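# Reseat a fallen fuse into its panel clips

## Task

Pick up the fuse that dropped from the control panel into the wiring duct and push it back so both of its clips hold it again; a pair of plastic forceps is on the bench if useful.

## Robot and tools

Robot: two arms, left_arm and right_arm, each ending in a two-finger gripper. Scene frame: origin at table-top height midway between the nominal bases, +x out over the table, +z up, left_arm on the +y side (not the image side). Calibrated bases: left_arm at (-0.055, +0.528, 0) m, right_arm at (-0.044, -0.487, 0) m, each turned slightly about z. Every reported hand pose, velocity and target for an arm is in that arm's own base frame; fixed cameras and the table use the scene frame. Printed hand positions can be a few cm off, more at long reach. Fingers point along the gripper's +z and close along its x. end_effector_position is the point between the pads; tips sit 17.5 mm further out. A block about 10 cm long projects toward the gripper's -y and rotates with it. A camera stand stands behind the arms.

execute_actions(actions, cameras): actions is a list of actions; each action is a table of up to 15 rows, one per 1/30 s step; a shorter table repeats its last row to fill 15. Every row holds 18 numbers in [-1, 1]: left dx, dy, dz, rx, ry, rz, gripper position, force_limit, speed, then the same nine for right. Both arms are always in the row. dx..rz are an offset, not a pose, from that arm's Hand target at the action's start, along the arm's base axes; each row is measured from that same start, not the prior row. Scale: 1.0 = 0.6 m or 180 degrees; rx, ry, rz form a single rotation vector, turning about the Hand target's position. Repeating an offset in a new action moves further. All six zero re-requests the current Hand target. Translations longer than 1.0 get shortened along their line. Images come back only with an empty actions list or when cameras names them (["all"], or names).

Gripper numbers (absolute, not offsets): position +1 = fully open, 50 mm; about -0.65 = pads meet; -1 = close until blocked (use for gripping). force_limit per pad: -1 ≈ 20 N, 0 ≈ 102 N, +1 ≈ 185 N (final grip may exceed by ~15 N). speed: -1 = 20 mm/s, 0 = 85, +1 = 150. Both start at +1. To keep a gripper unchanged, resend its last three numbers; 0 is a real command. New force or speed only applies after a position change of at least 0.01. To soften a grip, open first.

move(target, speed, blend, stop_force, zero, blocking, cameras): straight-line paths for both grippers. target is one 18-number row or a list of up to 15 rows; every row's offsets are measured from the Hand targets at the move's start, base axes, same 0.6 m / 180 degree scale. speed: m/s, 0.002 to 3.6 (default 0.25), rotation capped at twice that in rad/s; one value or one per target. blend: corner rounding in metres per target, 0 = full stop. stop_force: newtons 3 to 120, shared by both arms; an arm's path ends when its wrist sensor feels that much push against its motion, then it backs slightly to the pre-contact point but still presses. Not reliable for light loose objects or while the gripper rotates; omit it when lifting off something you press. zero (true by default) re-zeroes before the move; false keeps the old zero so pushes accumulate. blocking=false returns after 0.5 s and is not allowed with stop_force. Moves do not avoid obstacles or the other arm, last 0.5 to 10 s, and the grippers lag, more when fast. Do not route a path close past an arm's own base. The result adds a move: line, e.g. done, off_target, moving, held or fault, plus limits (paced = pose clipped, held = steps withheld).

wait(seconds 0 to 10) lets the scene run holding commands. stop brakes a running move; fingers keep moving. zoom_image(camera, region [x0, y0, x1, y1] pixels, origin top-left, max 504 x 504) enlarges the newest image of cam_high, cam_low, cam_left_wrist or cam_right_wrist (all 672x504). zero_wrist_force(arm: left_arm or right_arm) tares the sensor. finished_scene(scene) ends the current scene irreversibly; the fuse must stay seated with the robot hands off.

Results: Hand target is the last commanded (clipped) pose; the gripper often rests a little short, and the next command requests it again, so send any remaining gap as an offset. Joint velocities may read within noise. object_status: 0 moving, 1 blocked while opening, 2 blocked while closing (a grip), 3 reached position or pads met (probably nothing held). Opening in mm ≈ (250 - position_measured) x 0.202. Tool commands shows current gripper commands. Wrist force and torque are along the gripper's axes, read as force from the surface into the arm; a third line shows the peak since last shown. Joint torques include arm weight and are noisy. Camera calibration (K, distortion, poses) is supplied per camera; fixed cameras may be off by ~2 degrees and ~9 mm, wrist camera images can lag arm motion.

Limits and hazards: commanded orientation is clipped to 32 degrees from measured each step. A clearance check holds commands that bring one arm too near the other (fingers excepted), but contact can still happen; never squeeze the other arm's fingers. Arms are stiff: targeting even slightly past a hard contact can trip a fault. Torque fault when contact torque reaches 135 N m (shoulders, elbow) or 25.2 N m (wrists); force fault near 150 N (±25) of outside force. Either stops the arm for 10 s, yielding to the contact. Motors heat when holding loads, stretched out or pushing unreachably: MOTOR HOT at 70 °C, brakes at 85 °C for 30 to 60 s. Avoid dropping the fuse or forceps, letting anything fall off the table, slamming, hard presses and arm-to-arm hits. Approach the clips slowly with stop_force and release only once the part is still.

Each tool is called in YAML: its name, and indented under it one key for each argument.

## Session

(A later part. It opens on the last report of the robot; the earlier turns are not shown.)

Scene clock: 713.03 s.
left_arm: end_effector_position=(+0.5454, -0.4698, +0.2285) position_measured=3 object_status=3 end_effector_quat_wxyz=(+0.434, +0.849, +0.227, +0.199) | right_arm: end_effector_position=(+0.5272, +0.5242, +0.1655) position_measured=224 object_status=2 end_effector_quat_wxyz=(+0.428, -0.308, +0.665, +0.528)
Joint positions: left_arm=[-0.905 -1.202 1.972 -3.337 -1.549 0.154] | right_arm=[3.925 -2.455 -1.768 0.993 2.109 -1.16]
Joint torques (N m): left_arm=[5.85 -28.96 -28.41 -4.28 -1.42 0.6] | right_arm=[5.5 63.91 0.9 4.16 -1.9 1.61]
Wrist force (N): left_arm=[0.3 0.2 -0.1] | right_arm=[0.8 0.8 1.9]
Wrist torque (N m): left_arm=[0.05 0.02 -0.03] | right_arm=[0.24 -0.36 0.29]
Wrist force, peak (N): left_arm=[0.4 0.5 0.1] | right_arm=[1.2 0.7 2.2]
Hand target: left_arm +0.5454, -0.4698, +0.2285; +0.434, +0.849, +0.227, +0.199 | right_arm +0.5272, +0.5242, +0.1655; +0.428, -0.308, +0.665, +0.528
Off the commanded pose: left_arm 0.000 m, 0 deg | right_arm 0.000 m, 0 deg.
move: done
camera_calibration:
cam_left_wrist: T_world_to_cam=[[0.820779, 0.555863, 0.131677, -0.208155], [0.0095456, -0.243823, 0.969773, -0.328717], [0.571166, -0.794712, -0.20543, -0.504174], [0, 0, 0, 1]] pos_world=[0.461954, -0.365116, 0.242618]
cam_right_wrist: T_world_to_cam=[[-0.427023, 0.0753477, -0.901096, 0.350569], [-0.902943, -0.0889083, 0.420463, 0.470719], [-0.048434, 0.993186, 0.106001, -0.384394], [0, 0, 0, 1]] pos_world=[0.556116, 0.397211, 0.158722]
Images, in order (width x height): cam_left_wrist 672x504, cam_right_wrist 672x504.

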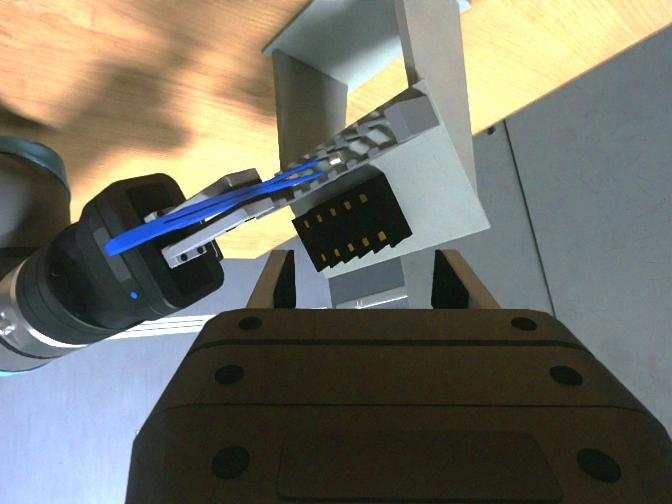

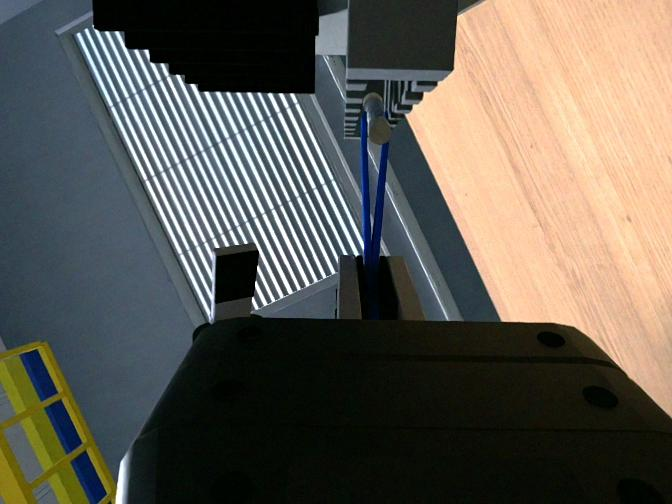

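zoom_image:
  camera: "cam_right_wrist"
  region: [320, 60, 440, 160]

move:
  target: [0,0,0,0,0,0,1,-1,0,-0.0074,0.0007,0.0037,0,0,0,-1,-0.9,-1]
  speed: 0.025
  cameras: ["cam_left_wrist","cam_right_wrist"]

zoom_image:
  camera: "cam_right_wrist"
  region: [320, 60, 440, 160]

Scaled by 4.200 from the camera's 672x504 image, which has a finer 960x720 frame.

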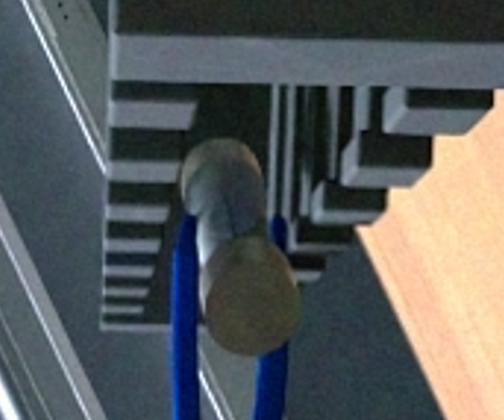

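Scene clock: 718.10 s.
left_arm: end_effector_position=(+0.5454, -0.4698, +0.2285) position_measured=3 object_status=3 end_effector_quat_wxyz=(+0.434, +0.849, +0.227, +0.199) | right_arm: end_effector_position=(+0.5228, +0.5246, +0.1677) position_measured=224 object_status=2 end_effector_quat_wxyz=(+0.428, -0.308, +0.665, +0.528)
Joint positions: left_arm=[-0.905 -1.202 1.972 -3.337 -1.549 0.154] | right_arm=[3.931 -2.446 -1.78 0.997 2.103 -1.16]
Joint torques (N m): left_arm=[6.5 -29.73 -29.08 -4.34 -1.38 0.58] | right_arm=[4.84 63.92 1.09 4.07 -2.03 1.44]
Wrist force (N): left_arm=[0.3 0.2 0.0] | right_arm=[0.9 0.9 1.7]
Wrist torque (N m): left_arm=[0.04 0.03 -0.03] | right_arm=[0.24 -0.37 0.29]
Wrist force, peak (N): left_arm=[0.5 0.4 -0.2] | right_arm=[1.3 0.8 2.0]
Hand target: left_arm +0.5454, -0.4698, +0.2285; +0.434, +0.849, +0.227, +0.199 | right_arm +0.5228, +0.5246, +0.1677; +0.428, -0.308, +0.665, +0.528
Off the commanded pose: left_arm 0.000 m, 0 deg | right_arm 0.000 m, 0 deg.
move: done
camera_calibration:
cam_left_wrist: T_world_to_cam=[[0.820779, 0.555863, 0.131677, -0.208155], [0.0095456, -0.243823, 0.969773, -0.328717], [0.571166, -0.794712, -0.20543, -0.504174], [0, 0, 0, 1]] pos_world=[0.461954, -0.365116, 0.242618]
cam_right_wrist: T_world_to_cam=[[-0.427023, 0.0753477, -0.901096, 0.350685], [-0.902943, -0.0889083, 0.420463, 0.465947], [-0.048434, 0.993186, 0.106001, -0.385233], [0, 0, 0, 1]] pos_world=[0.551816, 0.397611, 0.160922]
Images, in order (width x height): cam_left_wrist 672x504, cam_right_wrist 672x504.

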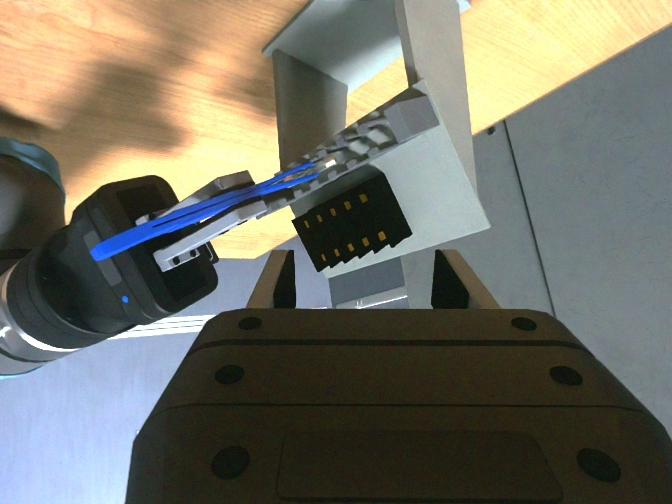

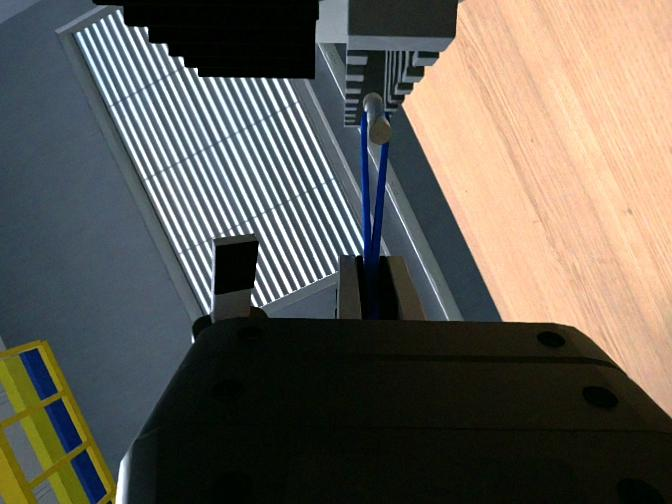

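Scaled by 4.200 from the camera's 672x504 image, which has a finer 960x720 frame.

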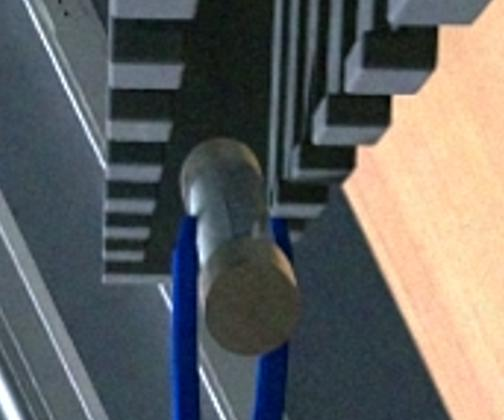

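move:
  target:
    - [-0.09,0.138,0.155,0,0,0,1,-1,0,-0.0817,0.0074,0.0409,0,0,0,-1,-0.9,-1]
    - [-0.09,0.138,0.155,0,0,0,1,-1,0,-0.04,0.029,0.1152,-0.4455,0.0404,0.223,-1,-0.9,-1]
  speed: [0.08,0.25]
  cameras: ["cam_left_wrist","cam_right_wrist"]

zoom_image:
  camera: "cam_right_wrist"
  region: [280, 0, 460, 160]

zoom_image:
  camera: "cam_left_wrist"
  region: [200, 80, 440, 260]

Scene clock: 762.67 s.
left_arm: end_effector_position=(+0.4914, -0.3870, +0.3215) position_measured=3 object_status=3 end_effector_quat_wxyz=(+0.434, +0.849, +0.227, +0.199) | right_arm: end_effector_position=(+0.4988, +0.5420, +0.2369) position_measured=224 object_status=2 end_effector_quat_wxyz=(-0.096, -0.667, +0.731, +0.107)
Joint positions: left_arm=[-0.883 -1.554 2.115 -3.128 -1.567 0.166] | right_arm=[4.064 -2.294 -0.798 -1.774 1.816 -2.147]
Joint torques (N m): left_arm=[8.22 -36.59 -17.44 -2.37 -2.09 1.26] | right_arm=[5.56 43.6 39.55 0.89 -1.72 -1.27]
Wrist force (N): left_arm=[0.4 0.1 -0.1] | right_arm=[0.9 -0.8 0.6]
Wrist torque (N m): left_arm=[0.02 0.01 -0.13] | right_arm=[-0.15 -0.17 0.15]
Wrist force, peak (N): left_arm=[0.7 0.5 -0.7] | right_arm=[2.0 1.5 1.9]
Hand target: left_arm +0.4914, -0.3870, +0.3215; +0.434, +0.849, +0.227, +0.199 | right_arm +0.4988, +0.5420, +0.2369; -0.096, -0.667, +0.731, +0.107
Off the commanded pose: left_arm 0.000 m, 0 deg | right_arm 0.000 m, 0 deg.
move: done
camera_calibration:
cam_left_wrist: T_world_to_cam=[[0.820779, 0.555863, 0.131677, -0.222105], [0.0095456, -0.243823, 0.969773, -0.398202], [0.571166, -0.794712, -0.20543, -0.388424], [0, 0, 0, 1]] pos_world=[0.407954, -0.282316, 0.335618]
cam_right_wrist: T_world_to_cam=[[-0.093105, -0.99485, -0.0400698, 0.610947], [-0.80451, 0.0514594, 0.591706, 0.250987], [-0.586596, 0.0873273, -0.805158, 0.564169], [0, 0, 0, 1]] pos_world=[0.589743, 0.545618, 0.330215]
Images, in order (width x height): cam_left_wrist 672x504, cam_right_wrist 672x504.

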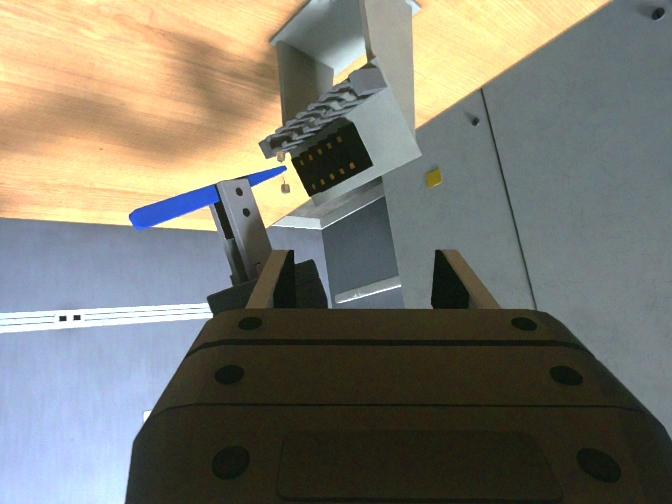

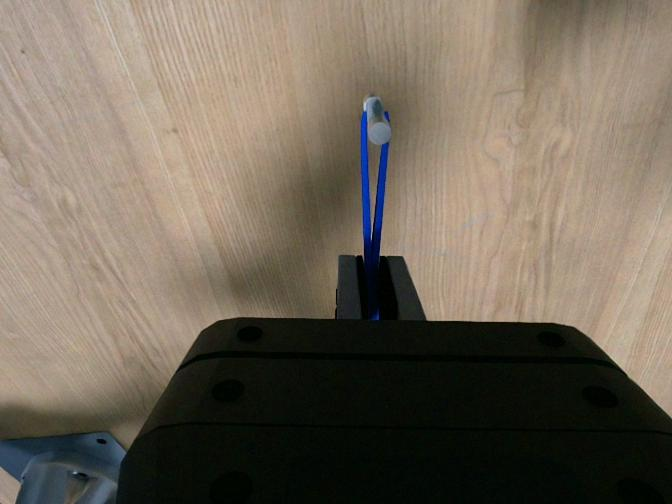

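Scaled by 2.800 from the camera's 672x504 image, which has a finer 960x720 frame.

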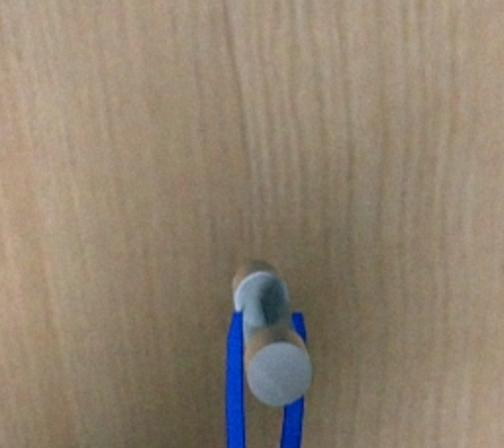

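Scaled by 2.100 from the camera's 672x504 image, which has a finer 960x720 frame.

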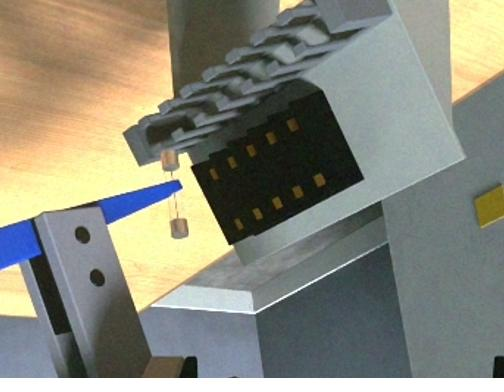

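move:
  target: [0,0,0,0,0,0,1,-1,0,0.0445,-0.004,-0.0223,0,0,0,-1,-0.9,-1]
  speed: 0.08
  cameras: ["cam_left_wrist","cam_right_wrist"]

zoom_image:
  camera: "cam_right_wrist"
  region: [280, 0, 460, 160]

zoom_image:
  camera: "cam_left_wrist"
  region: [240, 80, 400, 210]

Scene clock: 772.67 s.
left_arm: end_effector_position=(+0.4914, -0.3870, +0.3215) position_measured=3 object_status=3 end_effector_quat_wxyz=(+0.434, +0.849, +0.227, +0.199) | right_arm: end_effector_position=(+0.5254, +0.5396, +0.2235) position_measured=224 object_status=2 end_effector_quat_wxyz=(-0.096, -0.667, +0.731, +0.107)
Joint positions: left_arm=[-0.883 -1.554 2.115 -3.128 -1.567 0.166] | right_arm=[4.036 -2.355 -0.724 -1.794 1.811 -2.177]
Joint torques (N m): left_arm=[6.57 -34.24 -19.48 -2.43 -1.8 1.14] | right_arm=[-7.46 46.38 37.22 1.12 -1.62 -1.23]
Wrist force (N): left_arm=[0.4 0.1 0.0] | right_arm=[1.1 -0.6 0.4]
Wrist torque (N m): left_arm=[0.02 0.00 -0.13] | right_arm=[-0.11 -0.20 0.13]
Wrist force, peak (N): left_arm=[0.7 0.3 0.0] | right_arm=[1.1 -1.7 0.5]
Hand target: left_arm +0.4914, -0.3870, +0.3215; +0.434, +0.849, +0.227, +0.199 | right_arm +0.5255, +0.5396, +0.2235; -0.096, -0.667, +0.731, +0.107
Off the commanded pose: left_arm 0.000 m, 0 deg | right_arm 0.000 m, 0 deg.
move: done
camera_calibration:
cam_left_wrist: T_world_to_cam=[[0.820779, 0.555863, 0.131677, -0.222105], [0.0095456, -0.243823, 0.969773, -0.398202], [0.571166, -0.794712, -0.20543, -0.388424], [0, 0, 0, 1]] pos_world=[0.407954, -0.282316, 0.335618]
cam_right_wrist: T_world_to_cam=[[-0.09305, -0.994859, -0.0399771, 0.610544], [-0.804465, 0.051463, 0.591767, 0.280326], [-0.586667, 0.087224, -0.805117, 0.569351], [0, 0, 0, 1]] pos_world=[0.616343, 0.543318, 0.316915]
Images, in order (width x height): cam_left_wrist 672x504, cam_right_wrist 672x504.

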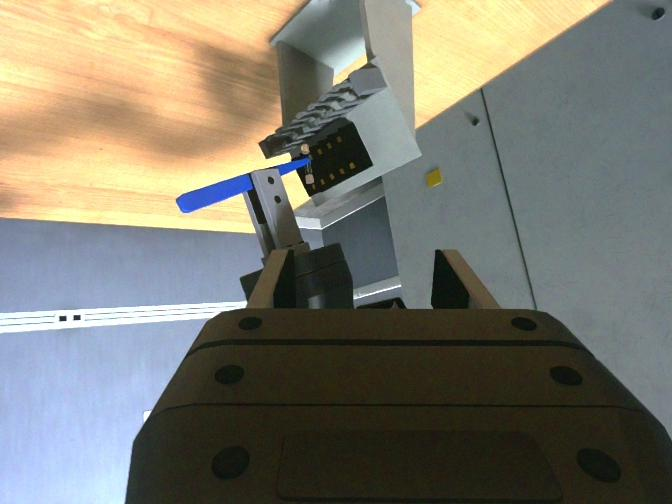

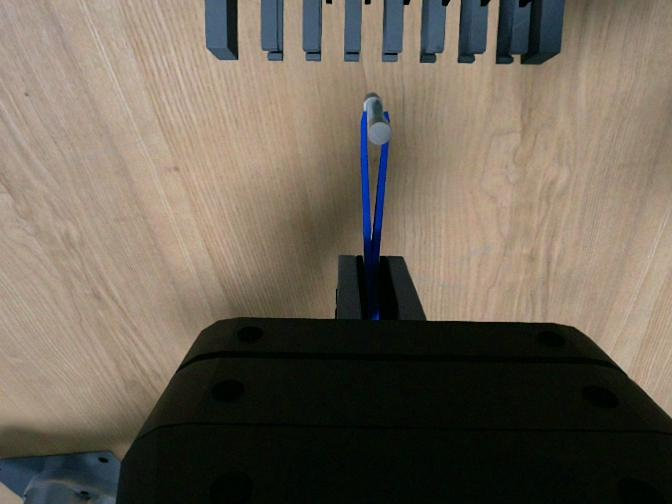

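Scaled by 2.800 from the camera's 672x504 image, which has a finer 960x720 frame.

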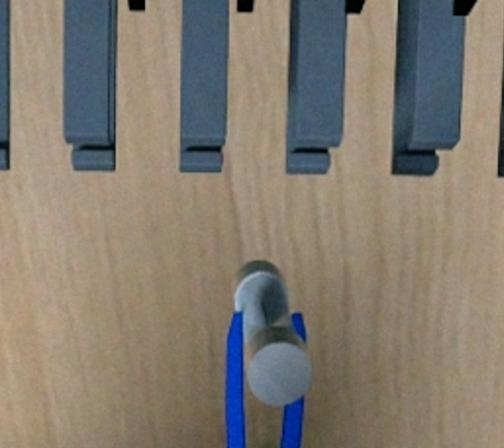

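Scaled by 3.150 from the camera's 672x504 image, which has a finer 960x720 frame.

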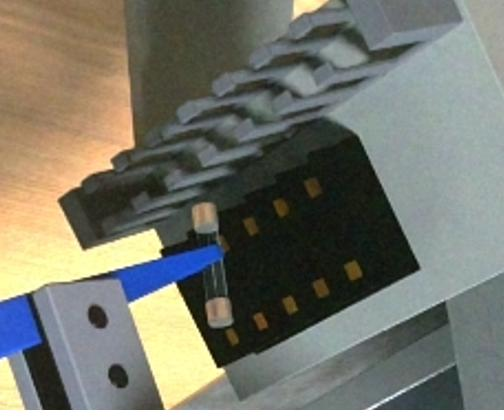

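move:
  target: [0,0,0,0,0,0,1,-1,0,0.0379,-0.0113,-0.0156,0,0,0,-1,-0.9,-1]
  speed: 0.06
  stop_force: 5
  cameras: ["cam_left_wrist","cam_right_wrist"]

zoom_image:
  camera: "cam_right_wrist"
  region: [300, 0, 450, 150]

zoom_image:
  camera: "cam_left_wrist"
  region: [270, 100, 390, 200]

Scene clock: 802.83 s.
left_arm: end_effector_position=(+0.4914, -0.3870, +0.3215) position_measured=3 object_status=3 end_effector_quat_wxyz=(+0.434, +0.849, +0.227, +0.199) | right_arm: end_effector_position=(+0.5482, +0.5328, +0.2141) position_measured=224 object_status=2 end_effector_quat_wxyz=(-0.096, -0.667, +0.731, +0.107)
Joint positions: left_arm=[-0.883 -1.554 2.115 -3.128 -1.567 0.166] | right_arm=[4.008 -2.401 -0.665 -1.814 1.807 -2.205]
Joint torques (N m): left_arm=[4.84 -35.68 -23.18 -2.58 -1.23 0.91] | right_arm=[-6.96 48.02 38.33 0.96 -1.64 -1.23]
Wrist force (N): left_arm=[0.5 0.1 0.1] | right_arm=[1.1 -0.9 0.4]
Wrist torque (N m): left_arm=[0.02 -0.01 -0.13] | right_arm=[-0.16 -0.23 0.10]
Wrist force, peak (N): left_arm=[0.7 0.3 0.0] | right_arm=[1.5 -1.7 0.2]
Hand target: left_arm +0.4914, -0.3870, +0.3215; +0.434, +0.849, +0.227, +0.199 | right_arm +0.5482, +0.5328, +0.2141; -0.096, -0.667, +0.731, +0.107
Off the commanded pose: left_arm 0.000 m, 0 deg | right_arm 0.000 m, 0 deg.
move: done
camera_calibration:
cam_left_wrist: T_world_to_cam=[[0.820779, 0.555863, 0.131677, -0.222105], [0.0095456, -0.243823, 0.969773, -0.398202], [0.571166, -0.794712, -0.20543, -0.388424], [0, 0, 0, 1]] pos_world=[0.407954, -0.282316, 0.335618]
cam_right_wrist: T_world_to_cam=[[-0.0931303, -0.994853, -0.0399184, 0.605555], [-0.804457, 0.0515622, 0.591769, 0.304521], [-0.586665, 0.0872242, -0.805119, 0.575751], [0, 0, 0, 1]] pos_world=[0.639143, 0.536518, 0.307515]
Images, in order (width x height): cam_left_wrist 672x504, cam_right_wrist 672x504.

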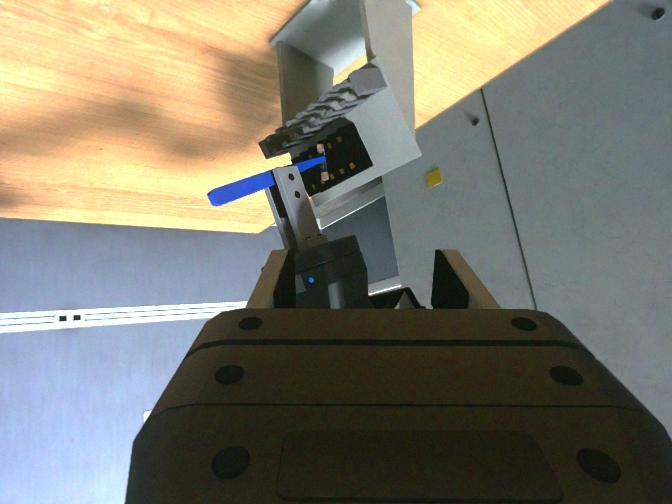

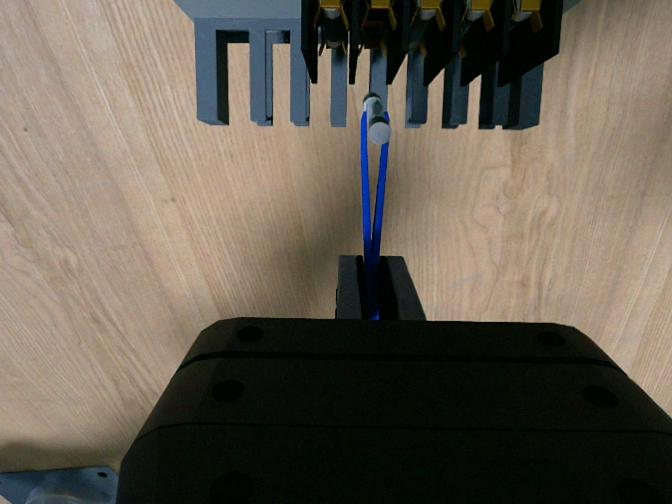

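Scaled by 3.360 from the camera's 672x504 image, which has a finer 960x720 frame.

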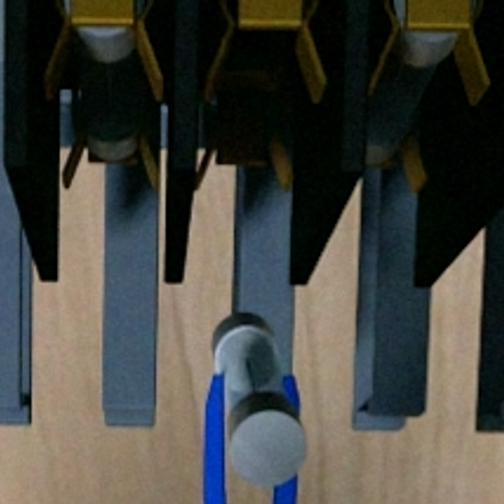

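Scaled by 4.200 from the camera's 672x504 image, which has a finer 960x720 frame.

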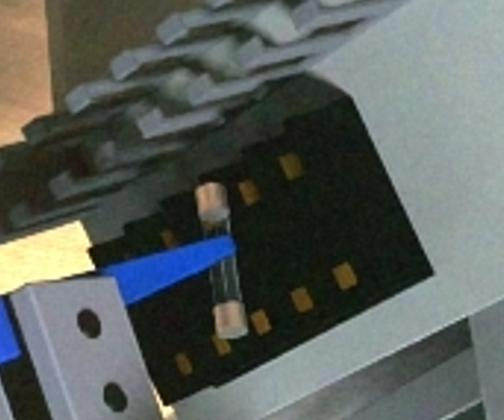

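move:
  target:
    - [0,0,0,0,0,0,1,-1,0,0.0098,-0.0004,-0.0028,0,0,0,-0.97,-0.6,-1]
    - [0,0,0,0,0,0,1,-1,0,0.0306,-0.0023,-0.0132,0,0,0,-0.97,-0.6,-1]
  speed: [0.03,0.02]
  stop_force: 8
  cameras: ["cam_left_wrist","cam_right_wrist"]

zoom_image:
  camera: "cam_right_wrist"
  region: [310, 30, 450, 150]

zoom_image:
  camera: "cam_left_wrist"
  region: [290, 110, 380, 190]

Scene clock: 823.17 s.
left_arm: end_effector_position=(+0.4914, -0.3870, +0.3215) position_measured=3 object_status=3 end_effector_quat_wxyz=(+0.434, +0.849, +0.227, +0.199) | right_arm: end_effector_position=(+0.5666, +0.5315, +0.2062) position_measured=226 object_status=2 end_effector_quat_wxyz=(-0.096, -0.667, +0.731, +0.107)
Joint positions: left_arm=[-0.883 -1.554 2.115 -3.128 -1.567 0.166] | right_arm=[3.99 -2.452 -0.591 -1.841 1.804 -2.223]
Joint torques (N m): left_arm=[3.29 -35.07 -25.22 -2.65 -0.51 0.65] | right_arm=[-6.84 49.55 38.2 0.84 -1.73 -1.2]
Wrist force (N): left_arm=[0.4 0.3 0.0] | right_arm=[1.3 -0.5 0.6]
Wrist torque (N m): left_arm=[0.05 0.00 -0.13] | right_arm=[-0.11 -0.28 0.10]
Wrist force, peak (N): left_arm=[0.7 0.3 0.1] | right_arm=[1.4 -1.2 0.7]
Hand target: left_arm +0.4914, -0.3870, +0.3215; +0.434, +0.849, +0.227, +0.199 | right_arm +0.5666, +0.5315, +0.2062; -0.096, -0.667, +0.731, +0.107
Off the commanded pose: left_arm 0.000 m, 0 deg | right_arm 0.000 m, 0 deg.
move: done
camera_calibration:
cam_left_wrist: T_world_to_cam=[[0.820779, 0.555863, 0.131677, -0.222105], [0.0095456, -0.243823, 0.969773, -0.398202], [0.571166, -0.794712, -0.20543, -0.388424], [0, 0, 0, 1]] pos_world=[0.407954, -0.282316, 0.335618]
cam_right_wrist: T_world_to_cam=[[-0.0931303, -0.994853, -0.0399184, 0.605561], [-0.804457, 0.0515622, 0.591769, 0.32407], [-0.586665, 0.0872242, -0.805119, 0.580308], [0, 0, 0, 1]] pos_world=[0.657543, 0.535118, 0.299615]
Images, in order (width x height): cam_left_wrist 672x504, cam_right_wrist 672x504.

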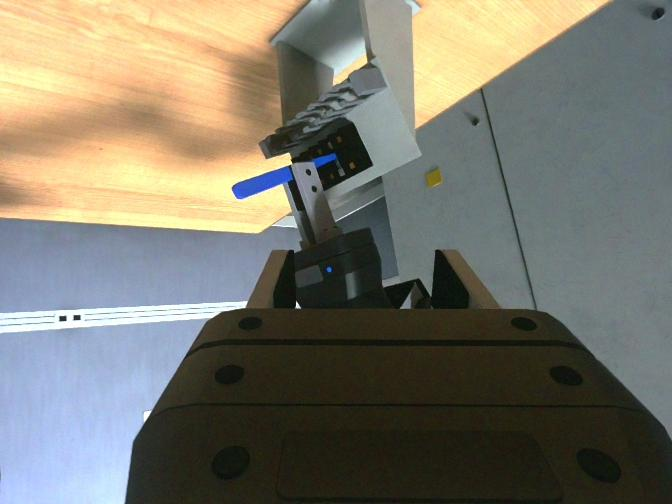

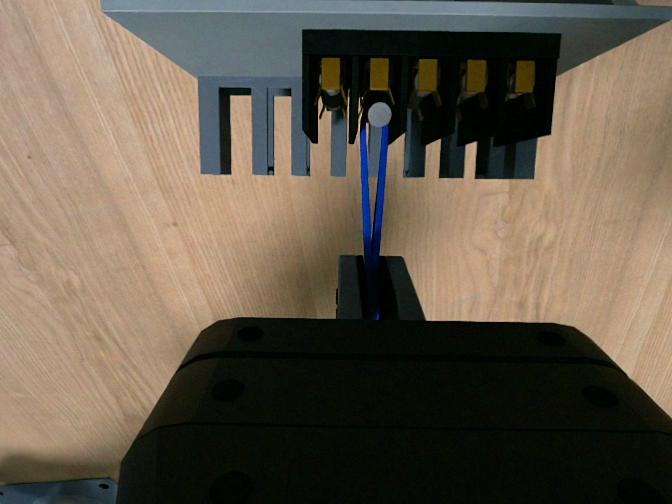

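Scaled by 3.600 from the camera's 672x504 image, which has a finer 960x720 frame.

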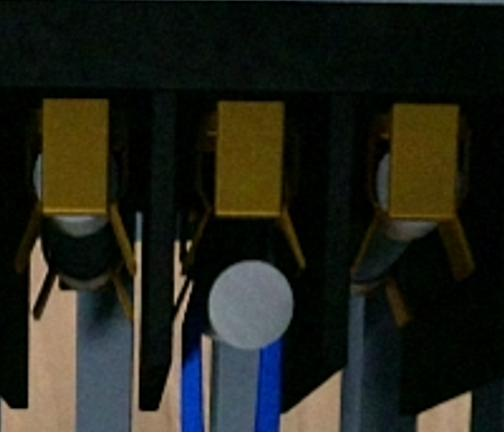

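Scaled by 5.600 from the camera's 672x504 image, which has a finer 960x720 frame.

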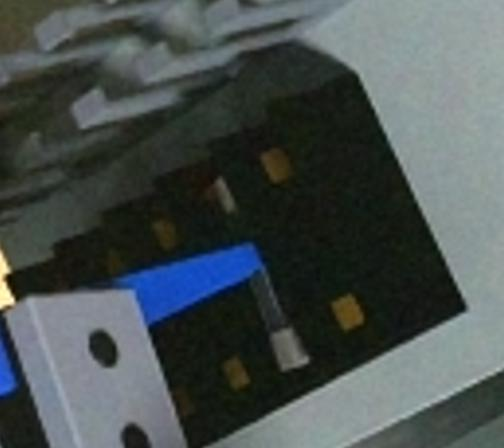

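move:
  target: [0,0,0,0,0,0,1,-1,0,0.0134,-0.0012,-0.0067,0,0,0,-0.97,-0.6,-1]
  speed: 0.015
  stop_force: 15
  cameras: ["cam_left_wrist","cam_right_wrist"]

zoom_image:
  camera: "cam_right_wrist"
  region: [310, 30, 450, 150]

zoom_image:
  camera: "cam_left_wrist"
  region: [290, 110, 380, 190]

Scene clock: 838.77 s.
left_arm: end_effector_position=(+0.4914, -0.3870, +0.3215) position_measured=3 object_status=3 end_effector_quat_wxyz=(+0.434, +0.849, +0.227, +0.199) | right_arm: end_effector_position=(+0.5746, +0.5307, +0.2022) position_measured=226 object_status=2 end_effector_quat_wxyz=(-0.096, -0.667, +0.731, +0.107)
Joint positions: left_arm=[-0.883 -1.554 2.115 -3.128 -1.567 0.166] | right_arm=[3.982 -2.475 -0.557 -1.853 1.802 -2.231]
Joint torques (N m): left_arm=[3.31 -35.29 -29.08 -2.31 -0.1 0.46] | right_arm=[-7.76 49.91 38.23 0.96 -1.74 -1.19]
Wrist force (N): left_arm=[0.5 0.2 0.2] | right_arm=[1.0 -0.3 0.6]
Wrist torque (N m): left_arm=[0.02 -0.01 -0.13] | right_arm=[-0.16 -0.26 0.09]
Wrist force, peak (N): left_arm=[0.7 0.2 0.2] | right_arm=[1.4 -0.9 0.7]
Hand target: left_arm +0.4914, -0.3870, +0.3215; +0.434, +0.849, +0.227, +0.199 | right_arm +0.5746, +0.5307, +0.2022; -0.096, -0.667, +0.731, +0.107
Off the commanded pose: left_arm 0.000 m, 0 deg | right_arm 0.000 m, 0 deg.
move: done
camera_calibration:
cam_left_wrist: T_world_to_cam=[[0.820779, 0.555863, 0.131677, -0.222105], [0.0095456, -0.243823, 0.969773, -0.398202], [0.571166, -0.794712, -0.20543, -0.388424], [0, 0, 0, 1]] pos_world=[0.407954, -0.282316, 0.335618]
cam_right_wrist: T_world_to_cam=[[-0.0931303, -0.994853, -0.0399184, 0.60545], [-0.804457, 0.0515622, 0.591769, 0.332909], [-0.586665, 0.0872242, -0.805119, 0.581842], [0, 0, 0, 1]] pos_world=[0.665543, 0.534418, 0.295615]
Images, in order (width x height): cam_left_wrist 672x504, cam_right_wrist 672x504.

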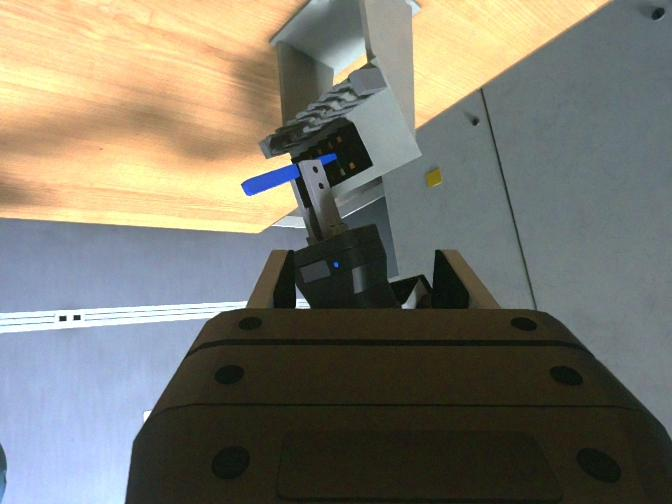

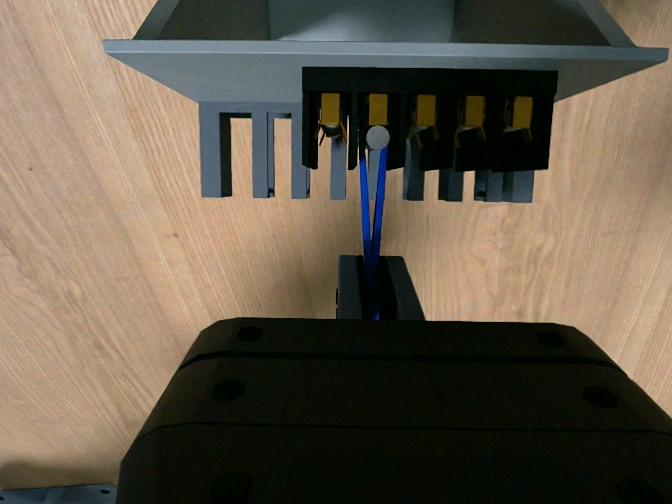

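Scaled by 3.600 from the camera's 672x504 image, which has a finer 960x720 frame.

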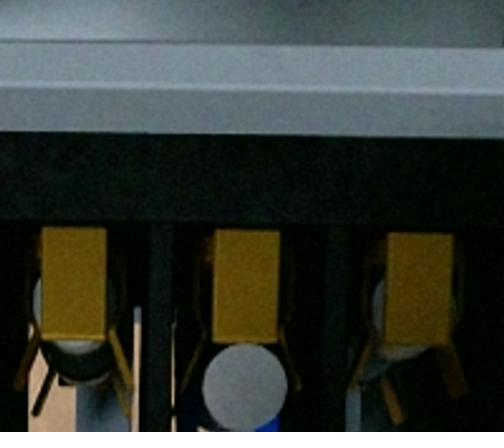

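Scaled by 5.600 from the camera's 672x504 image, which has a finer 960x720 frame.

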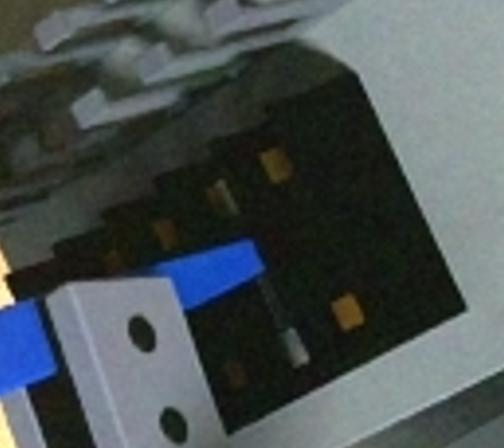

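execute_actions:
  actions:
    - [[0,0,0,0,0,0,1,-1,0,0,0,0,0,0,0,-0.34,-0.6,-1]]
  cameras: ["cam_right_wrist","cam_left_wrist"]

zoom_image:
  camera: "cam_right_wrist"
  region: [310, 50, 450, 170]

zoom_image:
  camera: "cam_left_wrist"
  region: [290, 110, 380, 190]

Scene clock: 860.50 s.
left_arm: end_effector_position=(+0.4914, -0.3870, +0.3215) position_measured=3 object_status=3 end_effector_quat_wxyz=(+0.434, +0.849, +0.227, +0.199) | right_arm: end_effector_position=(+0.5746, +0.5307, +0.2022) position_measured=203 object_status=3 end_effector_quat_wxyz=(-0.096, -0.667, +0.731, +0.107)
Joint positions: left_arm=[-0.883 -1.554 2.115 -3.128 -1.567 0.166] | right_arm=[3.982 -2.475 -0.557 -1.853 1.802 -2.231]
Joint torques (N m): left_arm=[1.81 -35.09 -29.66 -2.43 0.59 0.34] | right_arm=[-6.87 50.51 38.24 0.91 -1.27 -1.07]
Wrist force (N): left_arm=[0.4 0.2 0.0] | right_arm=[1.0 -0.7 0.7]
Wrist torque (N m): left_arm=[0.03 0.00 -0.13] | right_arm=[-0.15 -0.23 0.10]
Wrist force, peak (N): left_arm=[0.7 0.3 -0.1] | right_arm=[1.4 -1.1 0.7]
Hand target: left_arm +0.4914, -0.3870, +0.3215; +0.434, +0.849, +0.227, +0.199 | right_arm +0.5746, +0.5307, +0.2022; -0.096, -0.667, +0.731, +0.107
Off the commanded pose: left_arm 0.000 m, 0 deg | right_arm 0.000 m, 0 deg.
Step readings (end_effector_position of left_arm | right_arm):
0: (+0.4914, -0.3870, +0.3215) | (+0.5746, +0.5307, +0.2022)
1: (+0.4914, -0.3870, +0.3215) | (+0.5746, +0.5307, +0.2022)
2: (+0.4914, -0.3870, +0.3215) | (+0.5746, +0.5307, +0.2022)
4: (+0.4914, -0.3870, +0.3215) | (+0.5746, +0.5307, +0.2022)
8: (+0.4914, -0.3870, +0.3215) | (+0.5746, +0.5307, +0.2022)
15: (+0.4914, -0.3870, +0.3215) | (+0.5746, +0.5307, +0.2022)
camera_calibration:
cam_left_wrist: T_world_to_cam=[[0.820779, 0.555863, 0.131677, -0.222105], [0.0095456, -0.243823, 0.969773, -0.398202], [0.571166, -0.794712, -0.20543, -0.388424], [0, 0, 0, 1]] pos_world=[0.407954, -0.282316, 0.335618]
cam_right_wrist: T_world_to_cam=[[-0.0931303, -0.994853, -0.0399184, 0.60545], [-0.804457, 0.0515622, 0.591769, 0.332909], [-0.586665, 0.0872242, -0.805119, 0.581842], [0, 0, 0, 1]] pos_world=[0.665543, 0.534418, 0.295615]
Images, in order (width x height): cam_left_wrist 672x504, cam_right_wrist 672x504.

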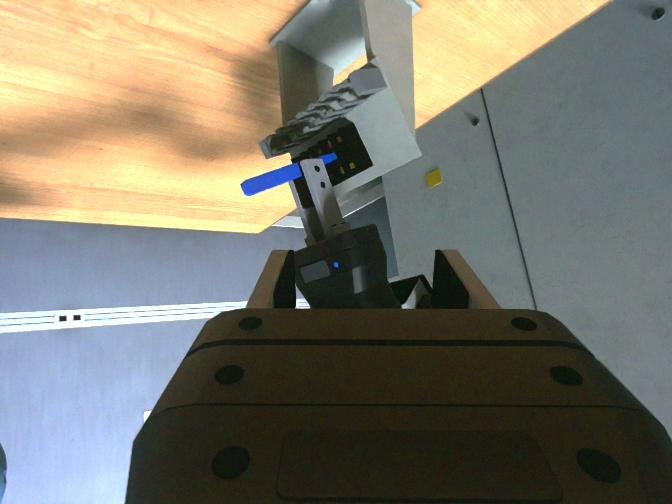

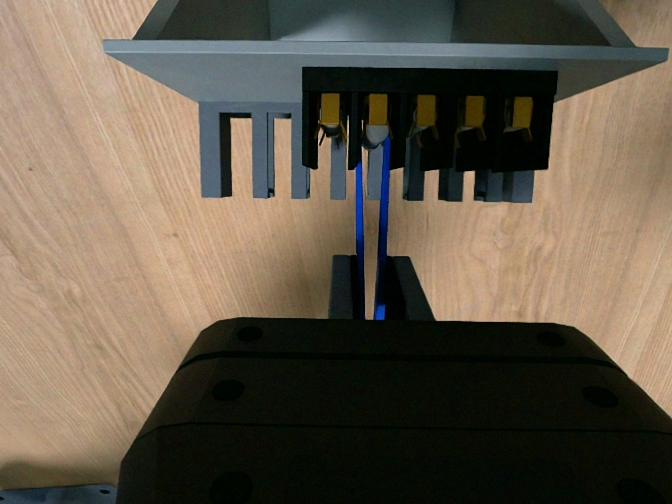

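Scaled by 3.600 from the camera's 672x504 image, which has a finer 960x720 frame.

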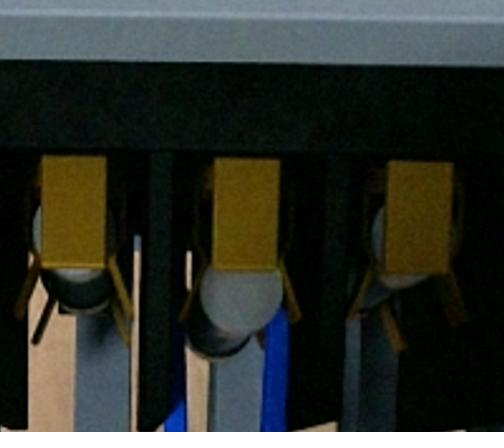

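Scaled by 5.600 from the camera's 672x504 image, which has a finer 960x720 frame.

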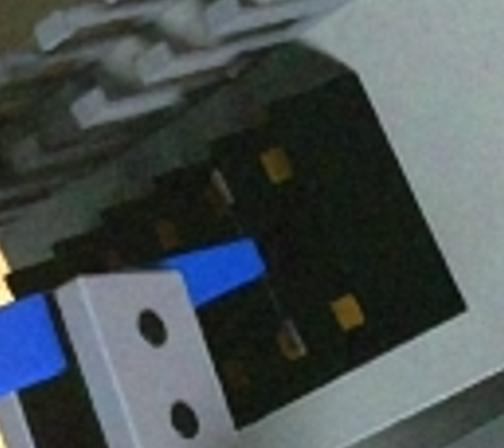

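move:
  target:
    - [0,0,0,0,0,0,1,-1,0,0,-0.0007,0,0,0,0,-0.34,-0.6,-1]
    - [0,0,0,0,0,0,1,-1,0,-0.0327,0.0023,0.0163,0,0,0,-0.34,-0.6,-1]
  speed: 0.02
  cameras: ["cam_right_wrist","cam_left_wrist"]

zoom_image:
  camera: "cam_right_wrist"
  region: [310, 0, 450, 140]

zoom_image:
  camera: "cam_left_wrist"
  region: [290, 110, 380, 190]

Scene clock: 871.40 s.
left_arm: end_effector_position=(+0.4914, -0.3870, +0.3215) position_measured=3 object_status=3 end_effector_quat_wxyz=(+0.434, +0.849, +0.227, +0.199) | right_arm: end_effector_position=(+0.5550, +0.5321, +0.2119) position_measured=203 object_status=3 end_effector_quat_wxyz=(-0.096, -0.667, +0.731, +0.107)
Joint positions: left_arm=[-0.883 -1.554 2.115 -3.128 -1.567 0.166] | right_arm=[4.001 -2.419 -0.637 -1.825 1.806 -2.212]
Joint torques (N m): left_arm=[-0.51 -34.98 -29.88 -2.65 1.01 -0.13] | right_arm=[4.93 76.89 13.43 4.36 1.88 1.59]
Wrist force (N): left_arm=[0.5 0.2 0.1] | right_arm=[1.2 -0.9 0.6]
Wrist torque (N m): left_arm=[0.03 -0.01 -0.13] | right_arm=[-0.15 -0.26 -0.09]
Wrist force, peak (N): left_arm=[0.6 0.4 0.0] | right_arm=[1.2 -1.3 1.1]
Hand target: left_arm +0.4914, -0.3870, +0.3215; +0.434, +0.849, +0.227, +0.199 | right_arm +0.5550, +0.5321, +0.2120; -0.096, -0.667, +0.731, +0.107
Off the commanded pose: left_arm 0.000 m, 0 deg | right_arm 0.000 m, 0 deg.
move: done
camera_calibration:
cam_left_wrist: T_world_to_cam=[[0.820779, 0.555863, 0.131677, -0.222105], [0.0095456, -0.243823, 0.969773, -0.398202], [0.571166, -0.794712, -0.20543, -0.388424], [0, 0, 0, 1]] pos_world=[0.407954, -0.282316, 0.335618]
cam_right_wrist: T_world_to_cam=[[-0.0931303, -0.994853, -0.0399184, 0.605404], [-0.804457, 0.0515622, 0.591769, 0.311329], [-0.586665, 0.0872242, -0.805119, 0.57803], [0, 0, 0, 1]] pos_world=[0.645943, 0.535818, 0.305315]
Images, in order (width x height): cam_left_wrist 672x504, cam_right_wrist 672x504.

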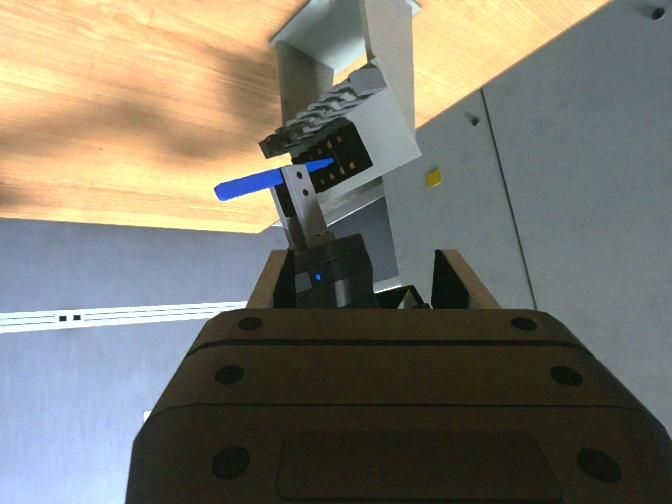

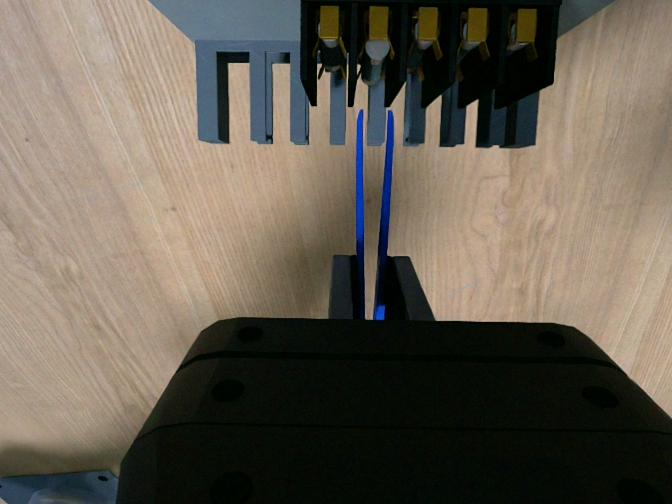

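Scaled by 3.600 from the camera's 672x504 image, which has a finer 960x720 frame.

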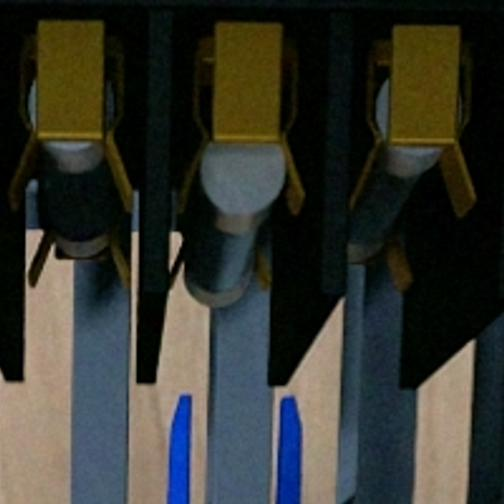

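Scaled by 5.600 from the camera's 672x504 image, which has a finer 960x720 frame.

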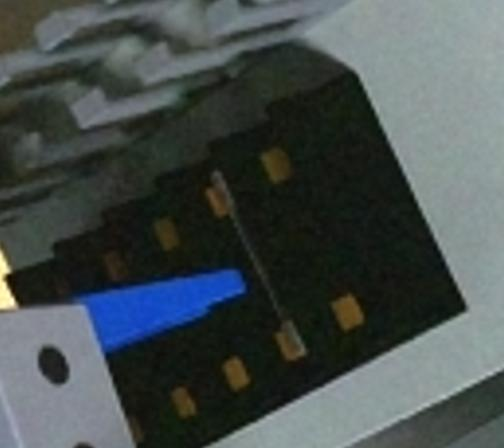

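execute_actions:
  actions:
    - [[0,0,0,0,0,0,1,-1,0,-0.0018,0.0012,-0.0037,0,0,0,-1,-0.4,-0.5]]
    - [[0,0,0,0,0,0,1,-1,0,0,0,0,0,0,0,-1,-0.4,-0.5]]

move:
  target: [0,0,0,0,0,0,1,-1,0,0.0267,-0.0024,-0.0134,0,0,0,-1,-0.4,-0.5]
  speed: 0.02
  stop_force: 5
  cameras: ["cam_right_wrist","cam_left_wrist"]

zoom_image:
  camera: "cam_right_wrist"
  region: [310, 0, 450, 140]

zoom_image:
  camera: "cam_left_wrist"
  region: [290, 110, 380, 190]

Scene clock: 900.03 s.
left_arm: end_effector_position=(+0.4914, -0.3870, +0.3215) position_measured=3 object_status=3 end_effector_quat_wxyz=(+0.434, +0.849, +0.227, +0.199) | right_arm: end_effector_position=(+0.5539, +0.5328, +0.2097) position_measured=228 object_status=2 end_effector_quat_wxyz=(-0.096, -0.667, +0.731, +0.107)
Joint positions: left_arm=[-0.883 -1.554 2.115 -3.128 -1.567 0.166] | right_arm=[4.003 -2.416 -0.647 -1.817 1.806 -2.21]
Joint torques (N m): left_arm=[-0.98 -34.39 -28.94 -2.58 1.63 -0.11] | right_arm=[5.49 75.96 12.86 4.35 1.94 1.54]
Wrist force (N): left_arm=[0.4 0.4 0.1] | right_arm=[1.1 -0.9 0.4]
Wrist torque (N m): left_arm=[0.06 0.00 -0.13] | right_arm=[-0.16 -0.22 -0.09]
Wrist force, peak (N): left_arm=[0.7 0.3 0.2] | right_arm=[1.5 -0.9 0.6]
Hand target: left_arm +0.4914, -0.3870, +0.3215; +0.434, +0.849, +0.227, +0.199 | right_arm +0.5539, +0.5328, +0.2097; -0.096, -0.667, +0.731, +0.107
Off the commanded pose: left_arm 0.000 m, 0 deg | right_arm 0.000 m, 0 deg.
Step readings (end_effector_position of left_arm | right_arm):
0: (+0.4914, -0.3870, +0.3215) | (+0.5550, +0.5321, +0.2120)
1: (+0.4914, -0.3870, +0.3215) | (+0.5550, +0.5321, +0.2120)
2: (+0.4914, -0.3870, +0.3215) | (+0.5549, +0.5322, +0.2118)
4: (+0.4914, -0.3870, +0.3215) | (+0.5545, +0.5325, +0.2109)
8: (+0.4914, -0.3870, +0.3215) | (+0.5540, +0.5328, +0.2100)
15: (+0.4914, -0.3870, +0.3215) | (+0.5539, +0.5328, +0.2097)
16: (+0.4914, -0.3870, +0.3215) | (+0.5539, +0.5328, +0.2097)
17: (+0.4914, -0.3870, +0.3215) | (+0.5539, +0.5328, +0.2097)
19: (+0.4914, -0.3870, +0.3215) | (+0.5539, +0.5328, +0.2097)
23: (+0.4914, -0.3870, +0.3215) | (+0.5539, +0.5328, +0.2097)
30: (+0.4914, -0.3870, +0.3215) | (+0.5539, +0.5328, +0.2097)

Scene clock: 901.87 s.
left_arm: end_effector_position=(+0.4914, -0.3870, +0.3215) position_measured=3 object_status=3 end_effector_quat_wxyz=(+0.434, +0.849, +0.227, +0.199) | right_arm: end_effector_position=(+0.5643, +0.5319, +0.2045) position_measured=228 object_status=2 end_effector_quat_wxyz=(-0.096, -0.667, +0.731, +0.107)
Joint positions: left_arm=[-0.883 -1.554 2.115 -3.128 -1.567 0.166] | right_arm=[3.992 -2.445 -0.609 -1.83 1.804 -2.221]
Joint torques (N m): left_arm=[0.51 -34.22 -29.19 -2.65 1.71 -0.31] | right_arm=[5.26 76.32 12.72 4.24 0.95 1.66]
Wrist force (N): left_arm=[0.5 0.3 -0.1] | right_arm=[1.1 -0.6 0.6]
Wrist torque (N m): left_arm=[0.04 -0.01 -0.13] | right_arm=[-0.12 -0.24 0.03]
Wrist force, peak (N): left_arm=[0.7 0.3 0.0] | right_arm=[0.6 11.9 -1.3]
Hand target: left_arm +0.4914, -0.3870, +0.3215; +0.434, +0.849, +0.227, +0.199 | right_arm +0.5643, +0.5319, +0.2045; -0.096, -0.667, +0.731, +0.107 (not the last commanded pose)
Off the commanded pose: left_arm 0.000 m, 0 deg | right_arm 0.006 m, 0 deg.
move: contact (right_arm)
camera_calibration:
cam_left_wrist: T_world_to_cam=[[0.820779, 0.555863, 0.131677, -0.222105], [0.0095456, -0.243823, 0.969773, -0.398202], [0.571166, -0.794712, -0.20543, -0.388424], [0, 0, 0, 1]] pos_world=[0.407954, -0.282316, 0.335618]
cam_right_wrist: T_world_to_cam=[[-0.0931009, -0.99485, -0.04007, 0.605701], [-0.804545, 0.0514612, 0.591658, 0.32335], [-0.586549, 0.087322, -0.805193, 0.577449], [0, 0, 0, 1]] pos_world=[0.655243, 0.535518, 0.297915]
Images, in order (width x height): cam_left_wrist 672x504, cam_right_wrist 672x504.

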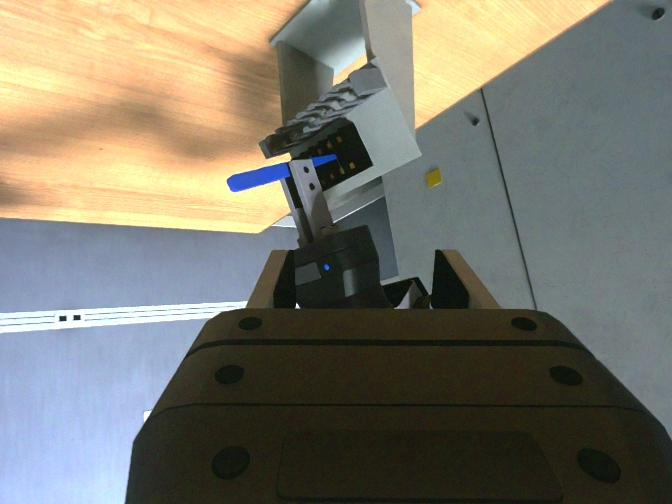

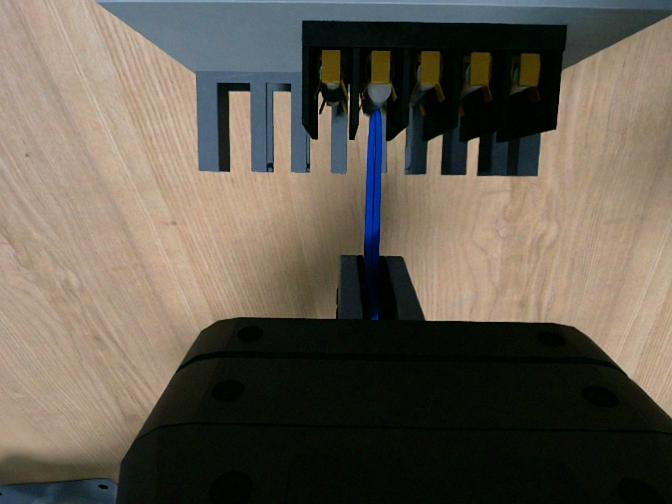

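Scaled by 3.600 from the camera's 672x504 image, which has a finer 960x720 frame.

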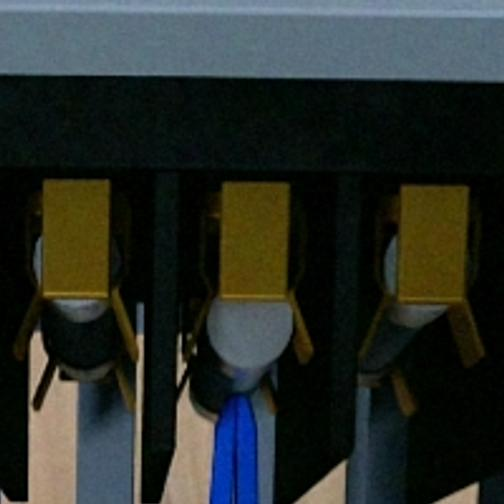

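Scaled by 5.600 from the camera's 672x504 image, which has a finer 960x720 frame.

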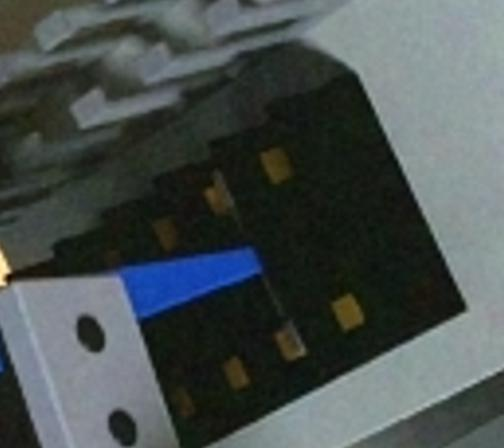

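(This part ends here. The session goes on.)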